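# Open the tool case lid fully on its board

## Task

Swing the tool case's lid open as far as it goes, so that it stays open without support; the case may be slid out from beneath the shelf if the shelf blocks the lid. At the end the case must sit on its board with its front square to the board's front edge, its back still facing the shelf, the open lid not touching the shelf, and all four of its feet on the board.

## Robot and tools

Robot: two arms, left_arm and right_arm. right_arm ends in a five-fingered right hand and left_arm in a mirrored left hand. In the scene frame the bases sit at left_arm (+0.014, +0.366, +0.002) m, quat_wxyz (+1.000, 0, 0, -0.008), and right_arm (-0.021, -0.297, +0.002) m, quat_wxyz (+1.000, 0, 0, -0.021). A post behind the arms and a camera stand between their bases are fixed; do not strike them.

Frames: the scene frame has its origin at table-top height midway between the nominal bases, +z up, +x out over the table, +y toward left_arm. Reported hand poses, velocities and wrist-camera poses are in each arm's own base frame. Fixed cameras and the table use the scene frame. Commanded offsets run along the axes of that arm's current Hand target.

Hand point: a spot 0.05 m in front of the palm and 0.15 m out from the wrist face. +z runs along the straight fingers, +y out of the palm, +x across the palm away from the thumb on the right hand (toward the thumb on the left hand). Straight fingertips reach 0.06 to 0.07 m past the point, with their centre lines 0.06 m behind it along -y. A wrist bracket on the little-finger side can collide with things.

The row (28 numbers, each in [-1, 1], always all 28): left_arm dx, dy, dz, rx, ry, rz; left hand little, ring, middle, index, thumb_bend, thumb_turn, force_limit, speed; then the same 14 for right_arm. Pose numbers are an offset, not a pose: measured from the Hand target at the start of the action (or move), never from the previous row, along that target's axes. 1.0 equals 0.6 m or 180 degrees; rx, ry, rz form a single rotation vector. Six zeros ask nothing new of that arm. Hand numbers are absolute motor targets: +1 open/straight, -1 closed/curled; thumb_turn -1 puts the thumb in front of the palm, +1 beside it. force_limit maps -1..+1 to about 0..10 N at the fingertip (0..15 N for the two thumb motors). speed rises linearly from near zero at -1 to full at +0.48 and stays full above that. No value means keep: to leave a hand alone, resend the eight numbers last carried out for it; if none was sent yet this scene, send its hand_measured six plus hand_force_limit and hand_speed.

Tools:
- execute_actions(actions, cameras): actions is a list of actions; each action is up to 15 rows, one per 1/30 s step; a short action holds its final row to step 15. Images come back only for an empty list or when cameras names them.
- move(target, speed, blend, blocking, cameras): target is one row or a list of up to 15 rows; every row's offsets count from the same starting Hand targets. speed is the path top speed in m/s, 0.002 to 4.3, default 0.25 (turns at twice that in rad/s), one value or one per target. blend, in m, rounds corners in a list; 0 stops at each. Moves are capped at 10 s, do not avoid obstacles, lag and overshoot more when fast. blocking=false returns after about 0.5 s while it continues.
- wait(seconds 0 to 3600, cameras): runs the scene without new commands.
- stop(cameras): brakes a running move.
- zoom_image(camera, region [x0, y0, x1, y1] pixels, at most 504 by 504): closer view of the newest image from cam_high, cam_low, cam_left_wrist or cam_right_wrist (each 896x504).
- show_instructions(): shows the three reference pages for the tool case.
- finished_scene(scene=1): ends the scene for good.

Results: end_effector_position (m) and end_effector_quat_wxyz in the base frame, possibly off by a few cm; Hand target (the last commanded pose after clipping, which the next offsets start from); joint positions, velocities, torques, motor temperatures; hand_measured, hand_stopped_by (moving, target, force, stalled, fault) and hand_load_n (positive when the finger is pushed open), all in the hand-number order. A move adds a move: line such as done, off_target, moving, held or fault, plus limits=paced or limits=held.

Behaviour to expect: orientation is clipped each step to within 40 degrees of the measured one. Arms often rest 1 to 5 cm short of (usually below) the command; an execute_actions call with zero offsets re-requests the target, or send the gap as an offset. To release a push, command back beyond the hand point. A gripped object of 0.035 to 0.065 m fits between fingers and an opposed thumb; handles down to 0.025 m. Close at speed -0.94 or lower for a gentle grip. Joint ranges (rad): waist -2.880..2.880, shoulder 0..3.142, elbow 0..3.019, wrist pitch -1.693..1.571, wrist yaw -1.571..1.571, wrist roll -2.094..2.094.

Avoid: letting the lid or case drop or slam, hard contact with the shelf or fixed parts, releasing moving parts, anything leaving the table (task fails), the two hands or arms touching or one hand gripping the other, heavy finger loads, and long holds or pushes at full stretch that heat motors (85 °C warns, 100 °C drops the arm). Loose objects may be nudged unexpectedly.

Each tool is called after "Emit:" as a command line: name --argument value for each argument, lists and objects as JSON in quotes; but a table of rows of numbers goes row by row, as --pt "numbers of a row", without its own name.

Reference images:

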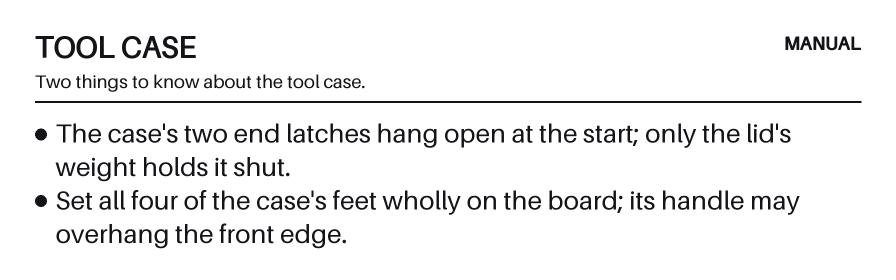

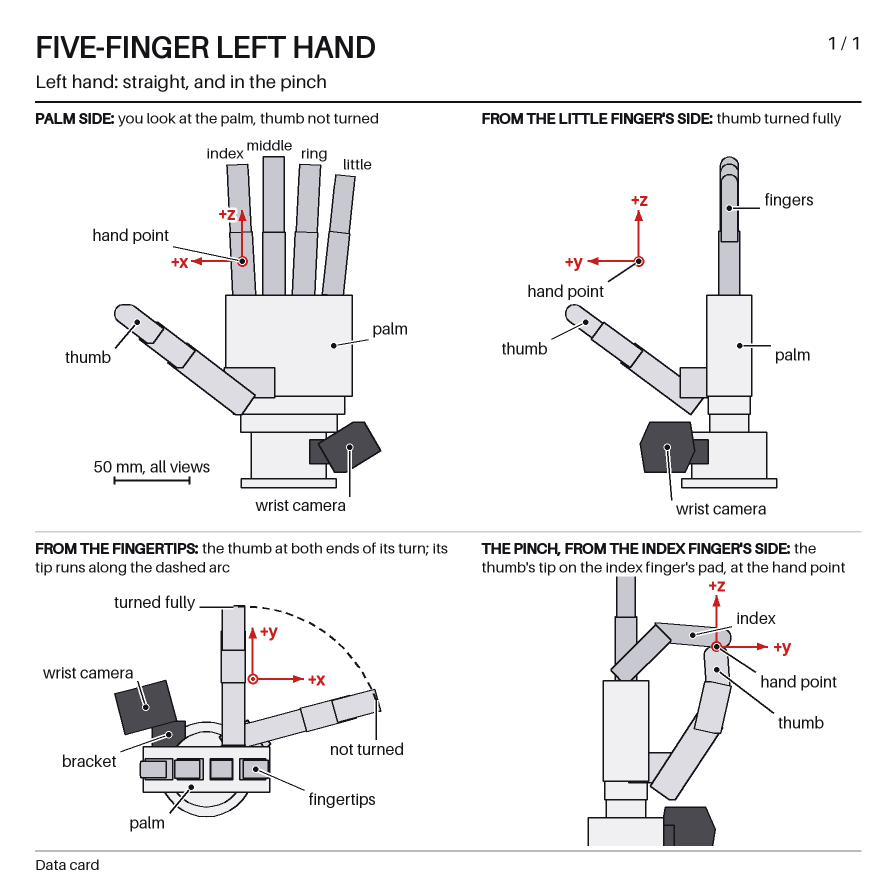

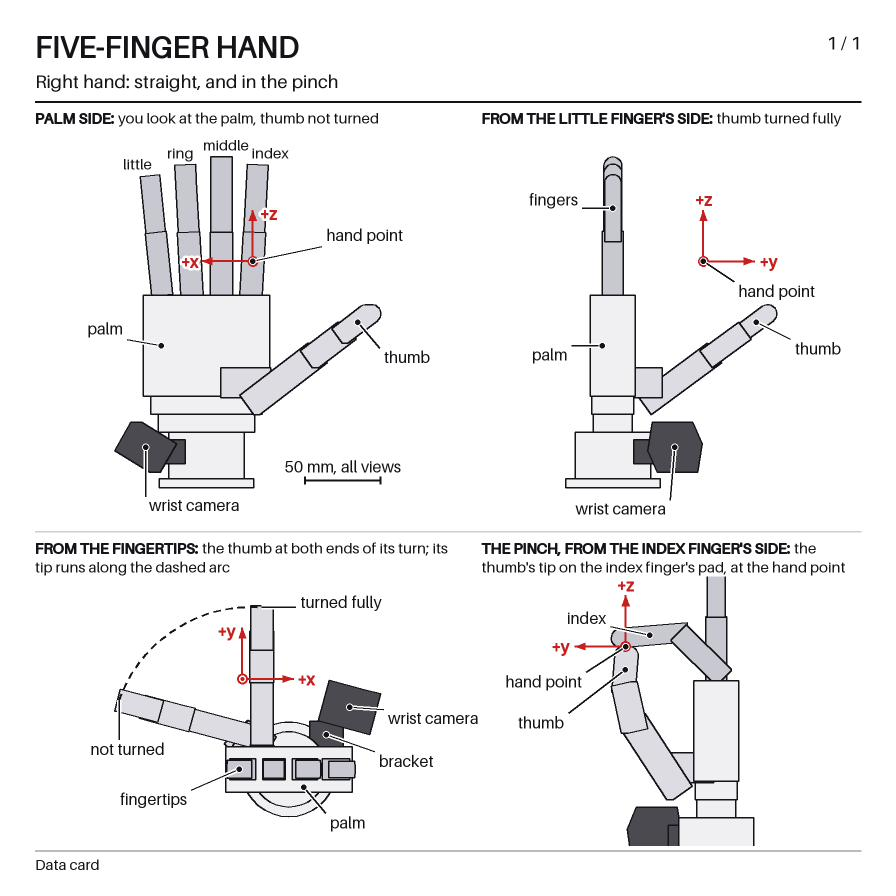

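## Session

Emit:
execute_actions --actions '[]'

Scene clock: 0.00 s.
left_arm: end_effector_position=(+0.2876, -0.2469, +0.2197) hand_measured=(+1.000, +1.000, +1.000, +1.000, +1.000, +1.000) hand_load_n=(+0.0, +0.0, +0.0, +0.0, +0.0, +0.0) hand_stopped_by=(target, target, target, target, target, target) hand_force_limit=0.00 hand_speed=-0.80 end_effector_quat_wxyz=(-0.097, -0.239, +0.882, -0.393) | right_arm: end_effector_position=(+0.0518, +0.1923, +0.1344) hand_measured=(+1.000, +1.000, +1.000, +1.000, +1.000, +1.000) hand_load_n=(+0.0, +0.0, +0.0, +0.0, +0.0, +0.0) hand_stopped_by=(target, target, target, target, target, target) hand_force_limit=0.00 hand_speed=-0.80 end_effector_quat_wxyz=(-0.261, +0.895, +0.345, -0.107)
Joint positions: left_arm=[-0.356 1.231 1.064 -1.018 0.759 0.53] | right_arm=[0.999 0.836 0.694 -1.276 -0.553 -1.265]
Joint velocities: within noise
Joint torques (N m): no reading
Motor temperatures (°C): left_arm=[24 25 25 24 26 26] | right_arm=[29 24 24 23 25 32]
Heat: left arm: hottest wrist yaw 26 °C; right arm: hottest wrist roll 32 °C.
Hand target: left_arm +0.2943, -0.2495, +0.2306; -0.086, -0.233, +0.882, -0.401 | right_arm +0.0555, +0.1981, +0.1420; -0.267, +0.893, +0.348, -0.098

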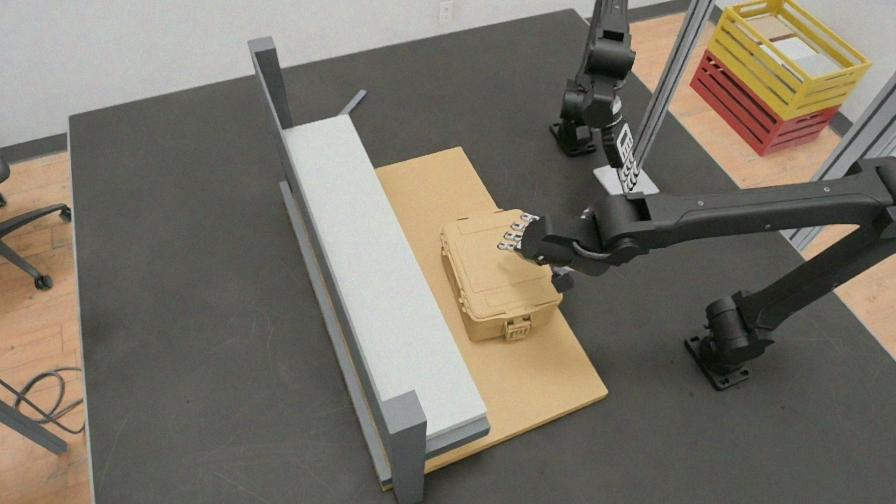

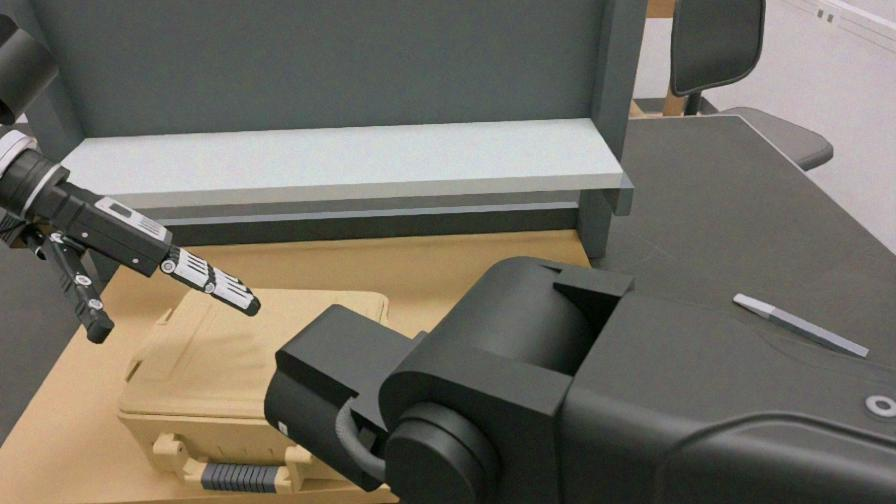

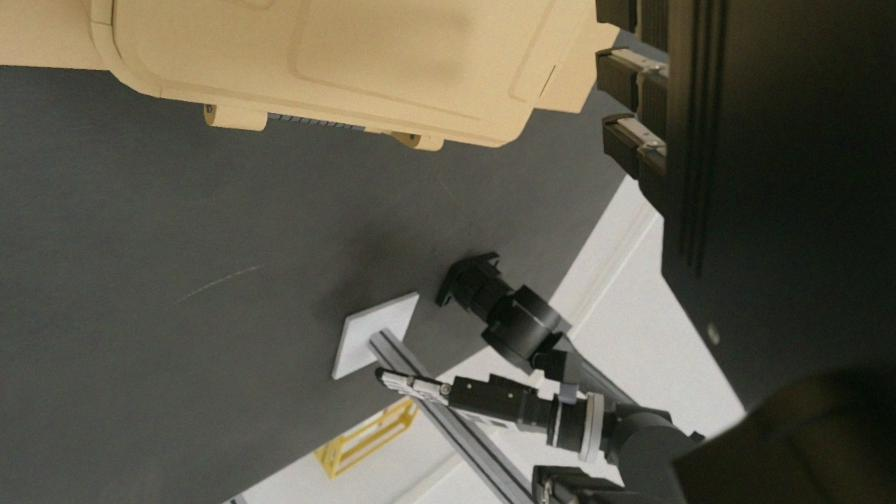

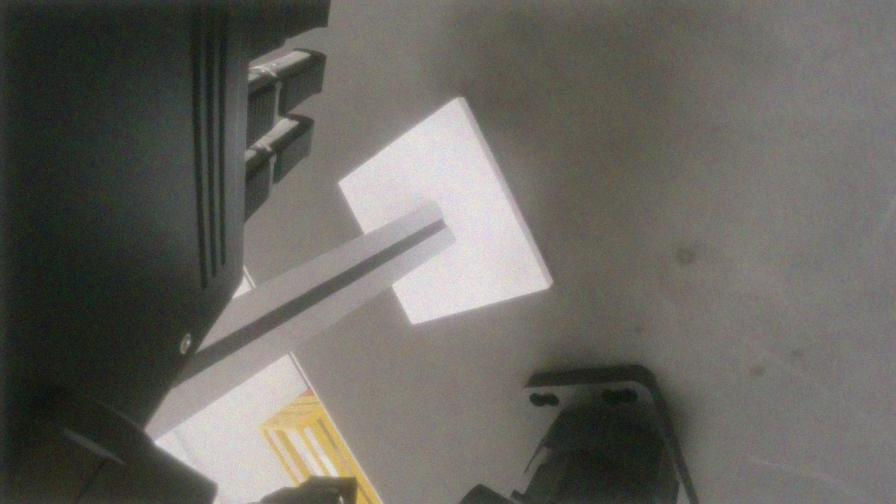

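Emit:
zoom_image --camera "cam_low" --region '[0, 200, 500, 504]'

Emit:
zoom_image --camera "cam_high" --region '[380, 130, 640, 370]'

Scaled by 1.008 from the camera's image (finer frame: 1280x720).

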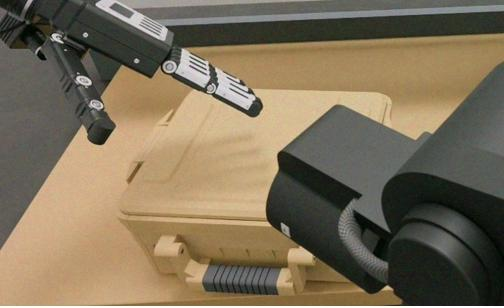

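Scaled by 1.938 from the camera's image (finer frame: 1280x720).

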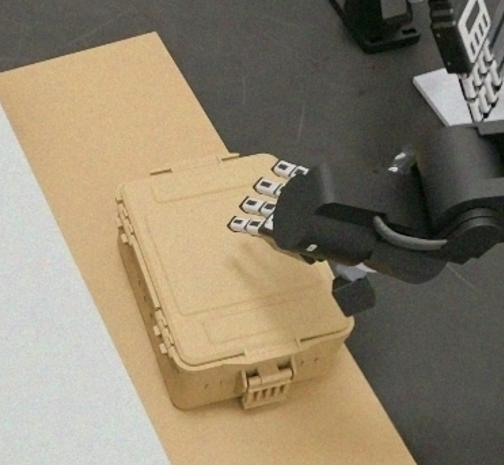

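Emit:
zoom_image --camera "cam_left_wrist" --region '[90, 0, 594, 200]'

Emit:
move --target '[0.162,0.199,-0.368,0,0,0,1,1,1,1,1,1,0,-0.5,0,0,0,0,0,0,1,1,1,1,1,1,0,-0.5]' --cameras '["all"]'

Scaled by 1.000.

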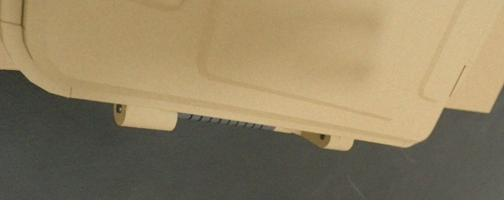

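Scene clock: 10.50 s.
left_arm: end_effector_position=(+0.1413, -0.0518, +0.3144) hand_measured=(+1.000, +1.000, +1.000, +1.000, +1.000, +1.000) hand_load_n=(+0.0, +0.0, -0.5, +0.0, +0.0, +0.0) hand_stopped_by=(target, target, target, target, target, target) hand_force_limit=0.00 hand_speed=-0.50 end_effector_quat_wxyz=(+0.091, -0.297, +0.903, -0.297) | right_arm: end_effector_position=(+0.0518, +0.1923, +0.1344) hand_measured=(+1.000, +1.000, +1.000, +1.000, +1.000, +1.000) hand_load_n=(+0.0, +0.0, +0.0, +0.0, +0.0, +0.0) hand_stopped_by=(target, target, target, target, target, target) hand_force_limit=0.00 hand_speed=-0.50 end_effector_quat_wxyz=(-0.261, +0.895, +0.345, -0.107)
Joint positions: left_arm=[0.164 0.654 1.092 -1.701 0.56 1.011] | right_arm=[0.999 0.836 0.694 -1.276 -0.553 -1.265]
Joint torques (N m): left_arm=[0.56 0.56 11.17 -0.13 0.39 0.2] | right_arm=[2.26 -3.25 10.45 1.05 -0.47 0.03]
Heat: left arm: hottest elbow 27 °C; right arm: hottest wrist roll 32 °C.
Hand target: left_arm +0.1440, -0.0497, +0.3303; -0.086, -0.233, +0.881, -0.401 | right_arm +0.0555, +0.1981, +0.1420; -0.267, +0.893, +0.348, -0.098
Off the commanded pose: left_arm 0.016 m, 25 deg | right_arm 0.010 m, 1 deg.
joint sent to its limit (left arm) — joint 4 (wrist pitch), lower limit. The joint targets are off in orientation, not in position.
move: off_target (left_arm)
cam_left_wrist: T_world_to_cam=[[0.30709, -0.78708, 0.53498, -0.24871], [-0.92446, -0.11323, 0.36407, 0.00264], [-0.22598, -0.60637, -0.7624, 0.35381]] pos_world=[0.15876, 0.01909, 0.40184]

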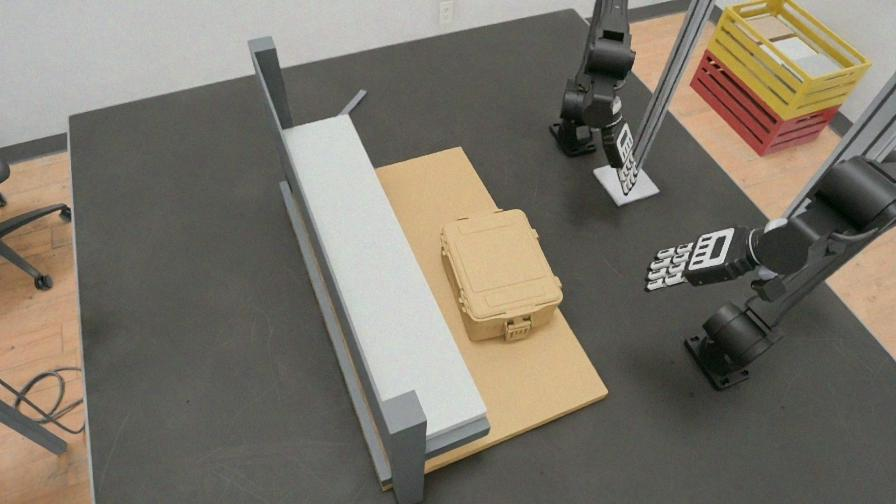

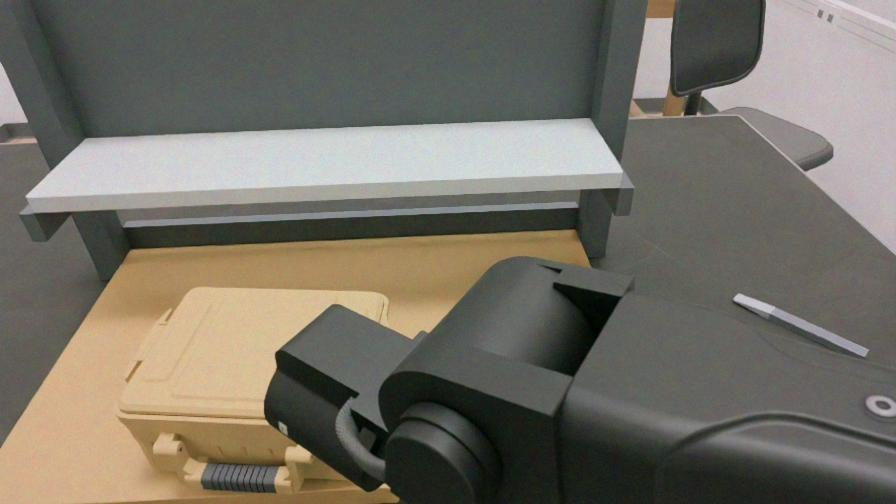

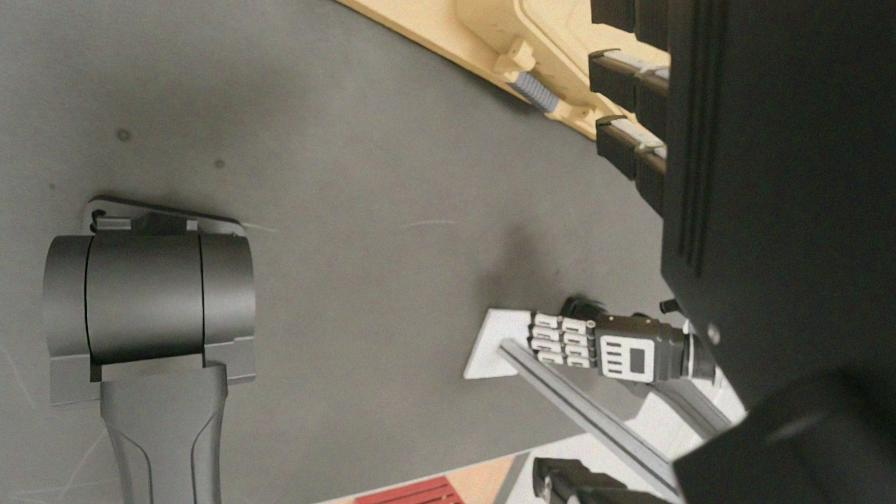

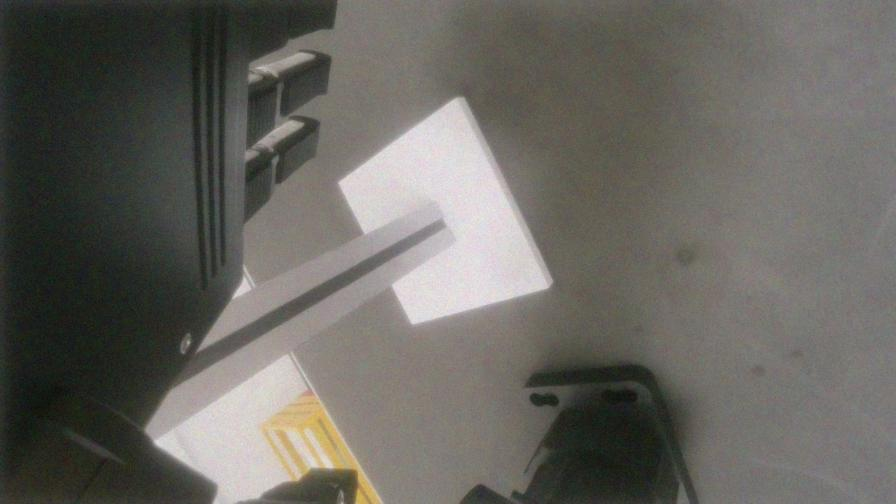

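Emit:
zoom_image --camera "cam_high" --region '[420, 190, 590, 360]'

Emit:
zoom_image --camera "cam_left_wrist" --region '[400, 0, 620, 150]'

Emit:
zoom_image --camera "cam_low" --region '[80, 260, 420, 504]'

Scaled by 2.965 from the camera's image (finer frame: 1280x720).

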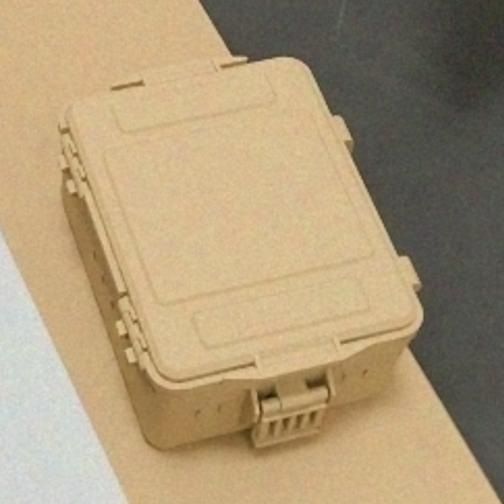

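Scaled by 2.291 from the camera's image (finer frame: 1280x720).

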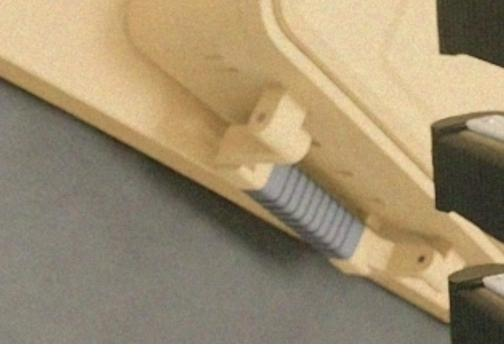

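Scaled by 1.482 from the camera's image (finer frame: 1280x720).

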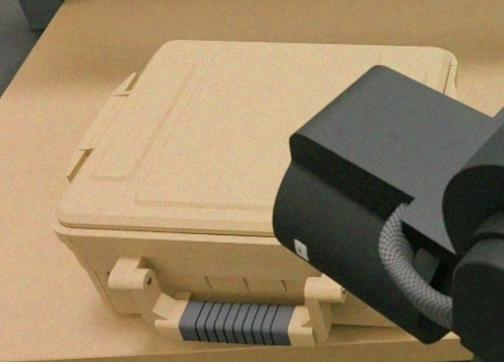

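Emit:
move --target '[0,0,0,0,0,0,1,1,1,1,1,1,0,-0.5,0.4017,-0.1093,-0.138,-0.1716,-0.0794,-0.256,1,1,1,1,1,1,0,-0.5]' --cameras '["all"]'

Scene clock: 19.97 s.
left_arm: end_effector_position=(+0.1413, -0.0518, +0.3144) hand_measured=(+1.000, +1.000, +1.000, +1.000, +1.000, +1.000) hand_load_n=(+0.0, +0.0, +0.0, +0.0, +0.0, +0.0) hand_stopped_by=(target, target, target, target, target, target) hand_force_limit=0.00 hand_speed=-0.50 end_effector_quat_wxyz=(+0.091, -0.297, +0.903, -0.297) | right_arm: end_effector_position=(+0.2246, +0.3513, +0.2355) hand_measured=(+1.000, +1.000, +1.000, +1.000, +1.000, +1.000) hand_load_n=(-0.5, +0.0, +0.0, +0.0, +0.0, +0.0) hand_stopped_by=(target, target, target, target, target, target) hand_force_limit=0.00 hand_speed=-0.50 end_effector_quat_wxyz=(+0.005, +0.716, +0.698, -0.013)
Joint positions: left_arm=[0.164 0.654 1.092 -1.701 0.56 1.011] | right_arm=[1.165 1.449 1.42 -1.569 -0.001 -1.952]
Joint torques (N m): left_arm=[0.56 0.56 11.23 -0.13 0.39 0.2] | right_arm=[3.19 -10.87 12.6 0.14 0.09 -0.11]
Heat: left arm: hottest elbow 29 °C; right arm: hottest wrist roll 31 °C.
Hand target: left_arm +0.1440, -0.0497, +0.3303; -0.086, -0.233, +0.882, -0.401 | right_arm +0.2261, +0.3670, +0.2495; +0.000, +0.707, +0.707, +0.000
Off the commanded pose: left_arm 0.016 m, 25 deg | right_arm 0.021 m, 2 deg.
joint sent to its limit (left arm) — joint 4 (wrist pitch), lower limit. The joint targets are off in orientation, not in position.
move: off_target (right_arm)
cam_left_wrist: T_world_to_cam=[[0.30709, -0.78708, 0.53498, -0.24871], [-0.92446, -0.11323, 0.36407, 0.00264], [-0.22598, -0.60637, -0.7624, 0.35381]] pos_world=[0.15876, 0.01909, 0.40184]
cam_right_wrist: T_world_to_cam=[[0.96469, 0.26274, -0.01828, -0.3079], [0.22583, -0.78946, 0.57074, 0.09126], [0.13553, -0.55472, -0.82092, 0.4688]] pos_world=[0.21288, 0.413, 0.32713]

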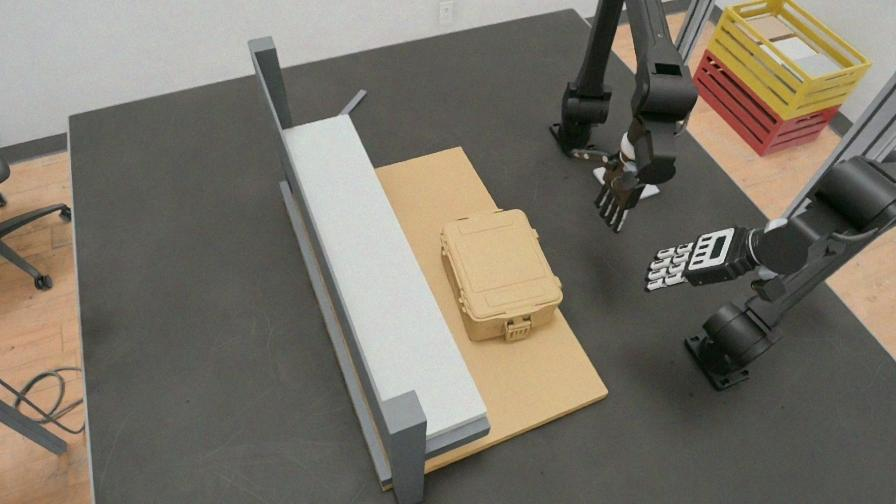

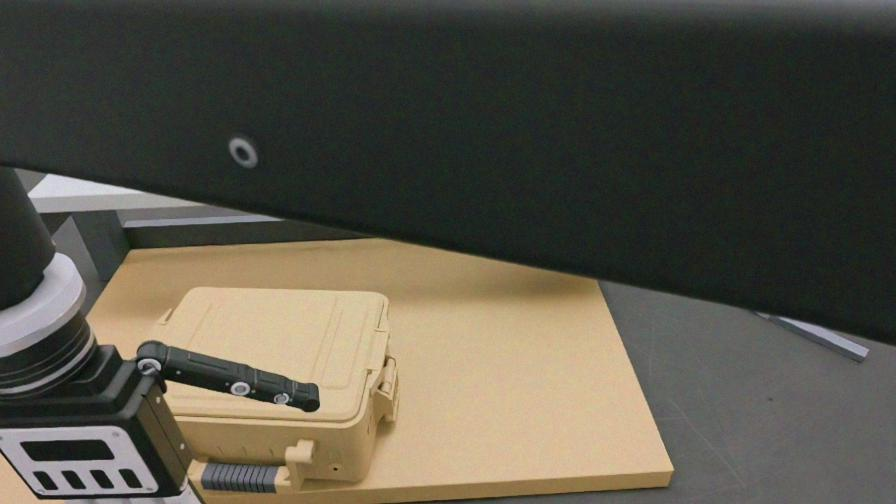

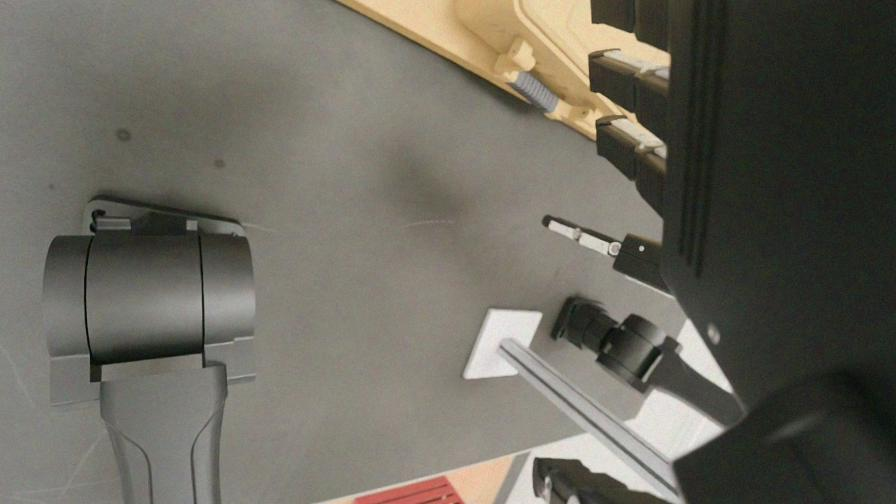

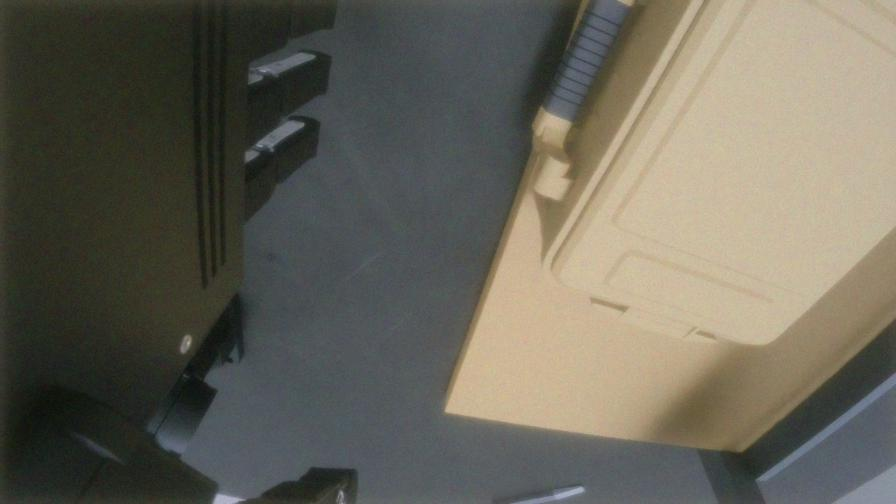

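Emit:
zoom_image --camera "cam_low" --region '[180, 270, 430, 504]'

Emit:
zoom_image --camera "cam_right_wrist" --region '[430, 0, 896, 470]'

Scaled by 2.016 from the camera's image (finer frame: 1280x720).

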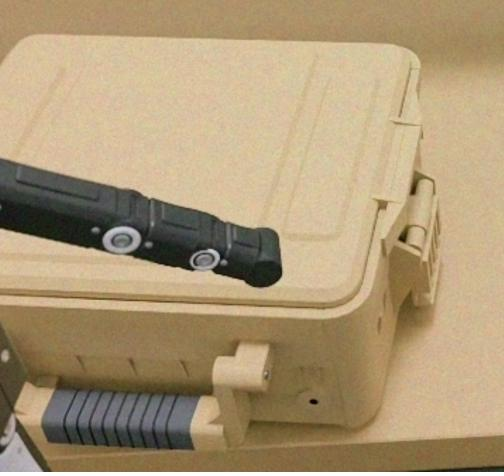

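Scaled by 1.072 from the camera's image (finer frame: 1280x720).

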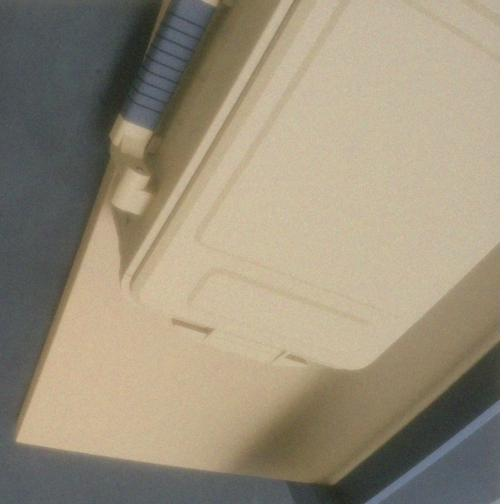

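Emit:
move --pt "0 0 0 0 0 0 1 1 1 1 1 1 0 -0.5 -0.3057 0 0 0 0 -0.4756 1 1 1 1 1 1 0 -0.5" --pt "0 0 0 0 0 0 1 1 1 1 1 1 0 -0.5 -0.3057 0.2792 0.1408 0 0 -0.4756 1 1 1 1 1 1 0 -0.5" --blend 0.03 --cameras '["cam_high","cam_low","cam_right_wrist"]'

Scene clock: 34.33 s.
left_arm: end_effector_position=(+0.1413, -0.0518, +0.3144) hand_measured=(+1.000, +1.000, +1.000, +1.000, +1.000, +1.000) hand_load_n=(+0.0, +0.0, +0.0, +0.0, +0.0, -0.5) hand_stopped_by=(target, target, target, target, target, target) hand_force_limit=0.00 hand_speed=-0.50 end_effector_quat_wxyz=(+0.091, -0.297, +0.903, -0.297) | right_arm: end_effector_position=(+0.3879, +0.1850, +0.1736) hand_measured=(+1.000, +1.000, +1.000, +1.000, +1.000, +1.000) hand_load_n=(+0.0, +0.0, +0.0, +0.0, +0.0, +0.0) hand_stopped_by=(target, target, target, target, target, target) hand_force_limit=0.00 hand_speed=-0.50 end_effector_quat_wxyz=(+0.536, +0.462, +0.672, -0.220)
Joint positions: left_arm=[0.164 0.654 1.092 -1.701 0.56 1.011] | right_arm=[0.939 1.751 1.064 -1.677 1.083 -2.075]
Joint torques (N m): left_arm=[0.62 0.56 11.22 -0.12 0.39 0.2] | right_arm=[1.79 -10.87 6.31 -0.77 0.71 -0.06]
Motor temperatures (°C): left_arm=[24 25 31 24 26 26] | right_arm=[29 25 31 23 25 31]
Heat: left arm: hottest elbow 31 °C; right arm: hottest elbow 31 °C.
Hand target: left_arm +0.1440, -0.0497, +0.3303; -0.086, -0.233, +0.882, -0.401 | right_arm +0.3936, +0.1835, +0.1652; +0.329, +0.303, +0.884, -0.136
Off the commanded pose: left_arm 0.016 m, 25 deg | right_arm 0.010 m, 93 deg; orientation clipped.
joint sent to its limit (left arm) — joint 4 (wrist pitch), lower limit. The joint targets are off in orientation, not in position.
joint sent to its limit (right arm) — joint 4 (wrist pitch), lower limit; joint 6 (wrist roll), lower limit. The joint targets are off in orientation, not in position.
move: off_target (right_arm); limits=paced
cam_right_wrist: T_world_to_cam=[[0.8211, 0.56592, -0.07433, -0.4136], [-0.08138, 0.24496, 0.96611, -0.18244], [0.56495, -0.78723, 0.24719, -0.00529]] pos_world=[0.32775, 0.27459, 0.14682]

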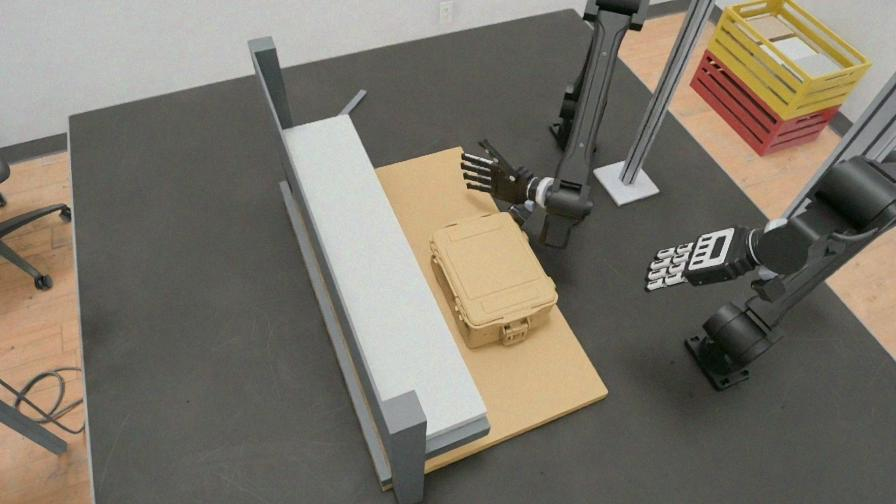

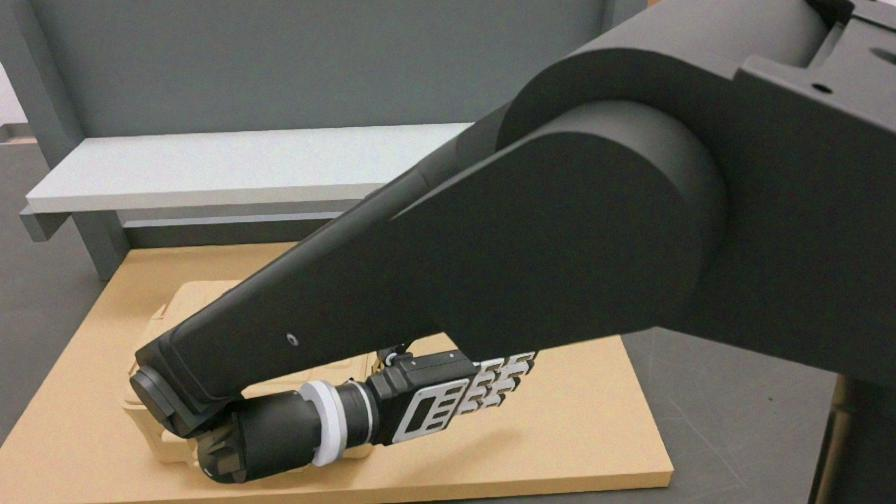

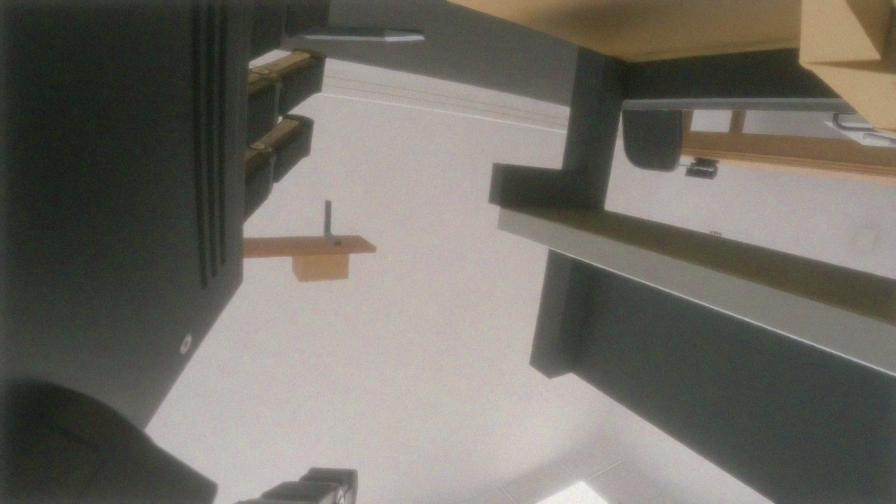

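Emit:
move --pt "0 0 0 0 0 0 1 1 1 1 1 1 0 -0.5 -0.098 -0.1617 -0.0825 0 0 0 1 1 1 1 1 1 0 -0.5" --pt "0 0 0 0 0 0 1 1 1 1 1 1 0 -0.5 -0.118 -0.1917 -0.1025 0.2155 0.1652 0.5915 1 1 1 1 1 1 0 -0.5" --blend 0.02 --speed 0.15 --cameras '["cam_high","cam_low","cam_right_wrist"]'

Scene clock: 48.17 s.
left_arm: end_effector_position=(+0.1413, -0.0518, +0.3144) hand_measured=(+1.000, +1.000, +1.000, +1.000, +1.000, +1.000) hand_load_n=(+0.0, +0.0, +0.0, +0.0, +0.0, +0.0) hand_stopped_by=(target, target, target, target, target, target) hand_force_limit=0.00 hand_speed=-0.50 end_effector_quat_wxyz=(+0.091, -0.297, +0.903, -0.297) | right_arm: end_effector_position=(+0.3170, +0.0850, +0.2494) hand_measured=(+1.000, +1.000, +1.000, +1.000, +1.000, +1.000) hand_load_n=(+0.0, +0.0, +0.0, +0.0, +0.0, +0.0) hand_stopped_by=(target, target, target, target, target, target) hand_force_limit=0.00 hand_speed=-0.50 end_effector_quat_wxyz=(+0.005, +0.962, +0.271, -0.024)
Joint positions: left_arm=[0.164 0.654 1.092 -1.701 0.56 1.011] | right_arm=[0.456 1.281 1.289 -1.629 0.001 -1.663]
Joint torques (N m): left_arm=[0.56 0.56 11.22 -0.13 0.4 0.2] | right_arm=[1.26 -8.18 12.59 1.09 -0.06 0.16]
Heat: left arm: hottest elbow 32 °C; right arm: hottest elbow 32 °C.
Hand target: left_arm +0.1440, -0.0497, +0.3303; -0.086, -0.233, +0.882, -0.401 | right_arm +0.3336, +0.0891, +0.2628; +0.000, +0.966, +0.259, +0.000
Off the commanded pose: left_arm 0.016 m, 25 deg | right_arm 0.022 m, 3 deg.
joint sent to its limit (left arm) — joint 4 (wrist pitch), lower limit. The joint targets are off in orientation, not in position.
move: off_target (right_arm); limits=paced
cam_right_wrist: T_world_to_cam=[[0.74385, -0.6681, -0.01793, -0.17776], [-0.53062, -0.60667, 0.59193, 0.07117], [-0.40635, -0.4308, -0.80579, 0.47746]] pos_world=[0.36401, 0.1301, 0.33942]

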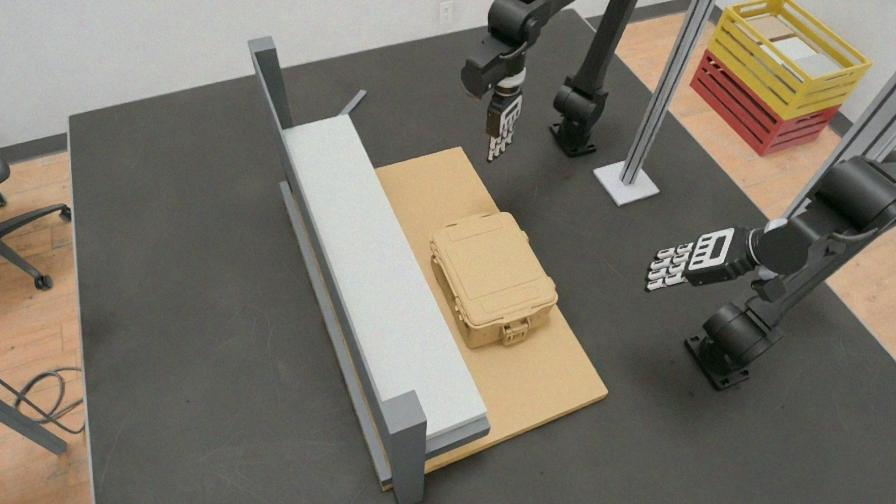

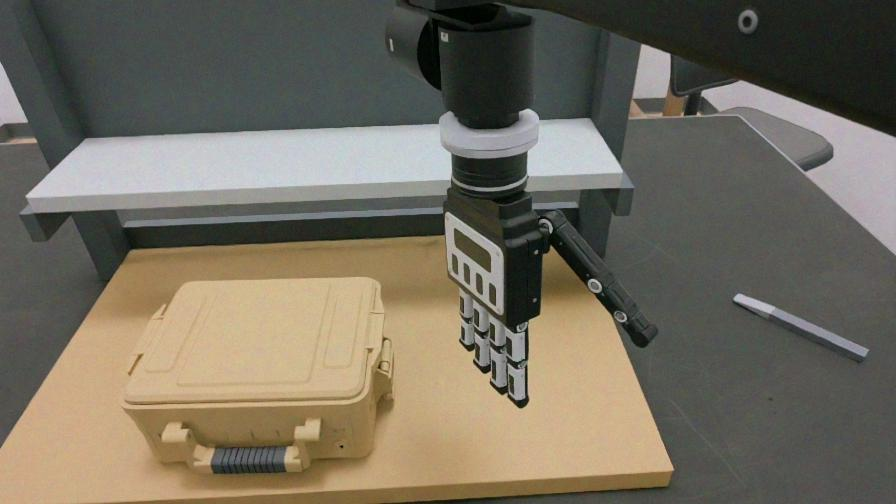

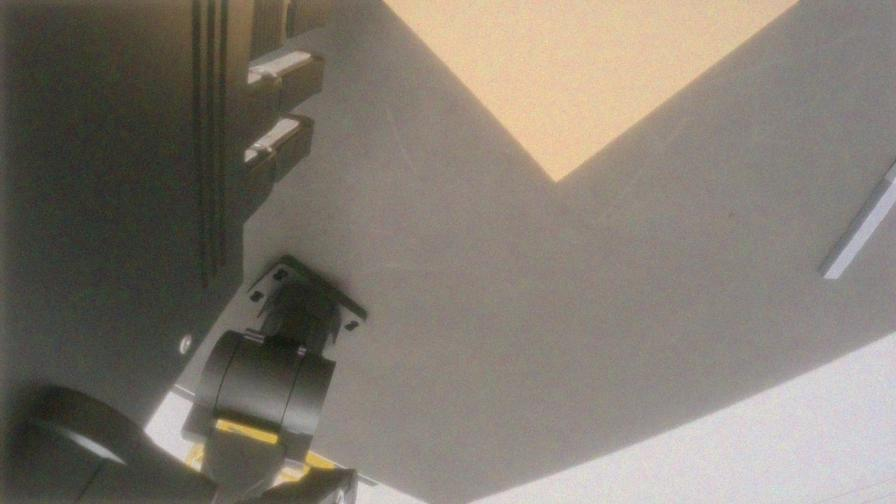

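Emit:
zoom_image --camera "cam_low" --region '[110, 260, 420, 490]'

Emit:
zoom_image --camera "cam_high" --region '[420, 190, 590, 360]'

Scaled by 1.626 from the camera's image (finer frame: 1280x720).

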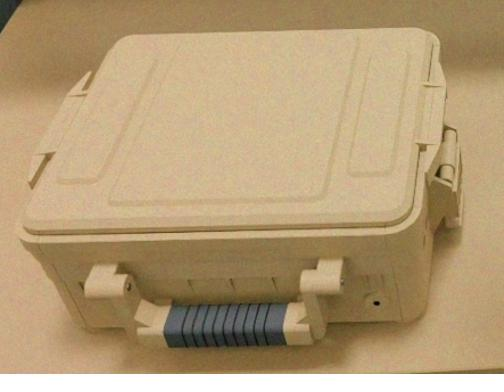

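Scaled by 2.965 from the camera's image (finer frame: 1280x720).

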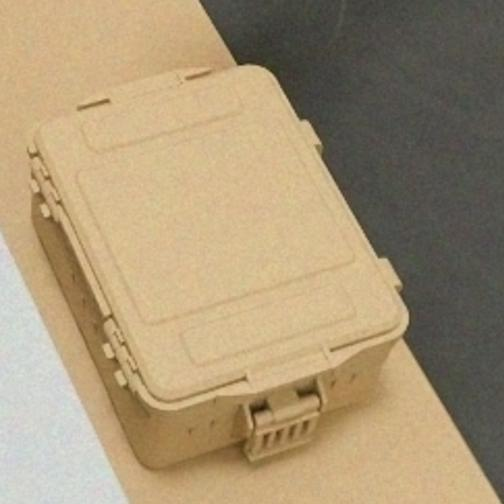

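Emit:
move --target '[-0.2378,-0.3718,0.4568,-0.0294,-0.3001,-0.2605,1,1,1,1,1,1,0,-0.5,-0.157,0.0055,-0.083,0,0,0,1,1,1,1,1,1,0,-0.5]' --speed 0.2 --cameras '["cam_high","cam_low","cam_left_wrist"]'

Scene clock: 69.30 s.
left_arm: end_effector_position=(+0.3766, -0.3197, +0.2248) hand_measured=(+1.000, +1.000, +1.000, +1.000, +1.000, +1.000) hand_load_n=(+0.0, +0.0, -0.5, +0.0, +0.0, +0.0) hand_stopped_by=(target, target, target, target, target, target) hand_force_limit=0.00 hand_speed=-0.50 end_effector_quat_wxyz=(-0.154, +0.698, -0.688, +0.126) | right_arm: end_effector_position=(+0.2586, +0.0461, +0.3154) hand_measured=(+1.000, +1.000, +1.000, +1.000, +1.000, +1.000) hand_load_n=(+0.0, +0.0, +0.0, +0.0, +0.0, +0.0) hand_stopped_by=(target, target, target, target, target, target) hand_force_limit=0.00 hand_speed=-0.50 end_effector_quat_wxyz=(-0.002, +0.962, +0.260, +0.084)
Joint positions: left_arm=[-0.693 1.495 1.458 -1.246 -0.283 -0.666] | right_arm=[0.439 0.976 1.241 -1.67 0.026 -1.663]
Joint torques (N m): left_arm=[-0.09 -12.51 13.23 -0.29 -0.4 -0.02] | right_arm=[1.44 -5.48 7.77 0.68 0.12 0]
Heat: left arm: hottest elbow 34 °C; right arm: hottest elbow 33 °C.
Hand target: left_arm +0.3858, -0.3328, +0.2492; -0.155, +0.700, -0.680, +0.151 | right_arm +0.2537, +0.0392, +0.3127; +0.000, +0.966, +0.259, +0.000
Off the commanded pose: left_arm 0.029 m, 3 deg | right_arm 0.009 m, 10 deg.
joint sent to its limit (right arm) — joint 4 (wrist pitch), lower limit. The joint targets are off in orientation, not in position.
move: off_target (left_arm, right_arm)
cam_left_wrist: T_world_to_cam=[[0.92182, -0.21529, 0.32234, -0.48491], [-0.34308, -0.8402, 0.41996, -0.24147], [0.18042, -0.49771, -0.84837, 0.07736]] pos_world=[0.35019, -0.26878, 0.32334]

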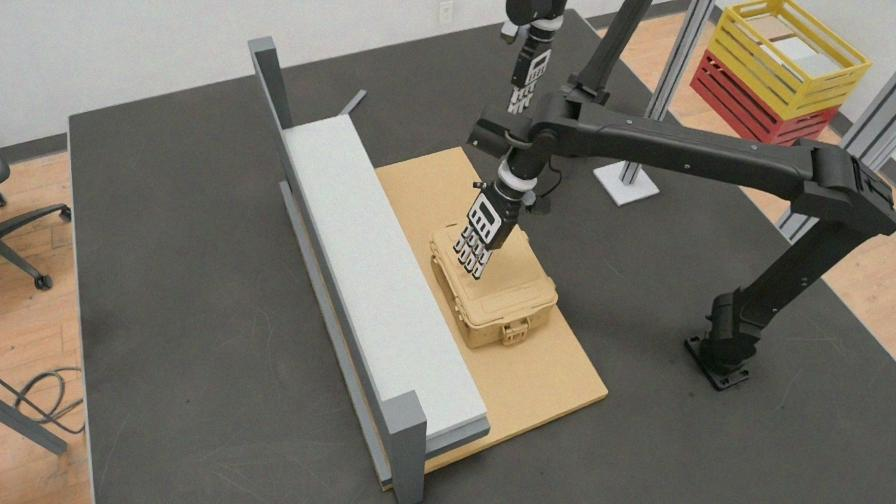

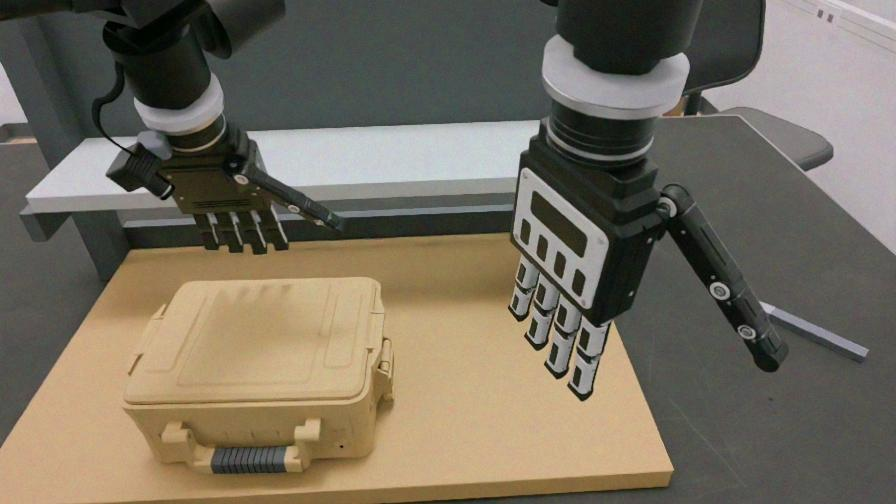

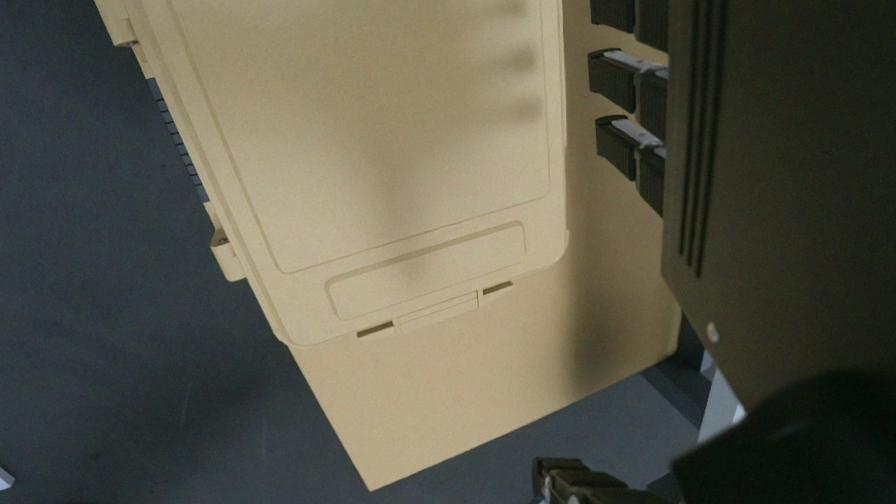

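Emit:
zoom_image --camera "cam_high" --region '[420, 170, 570, 360]'

Scaled by 2.653 from the camera's image (finer frame: 1280x720).

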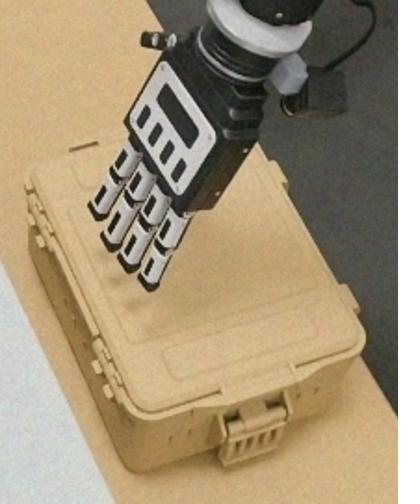

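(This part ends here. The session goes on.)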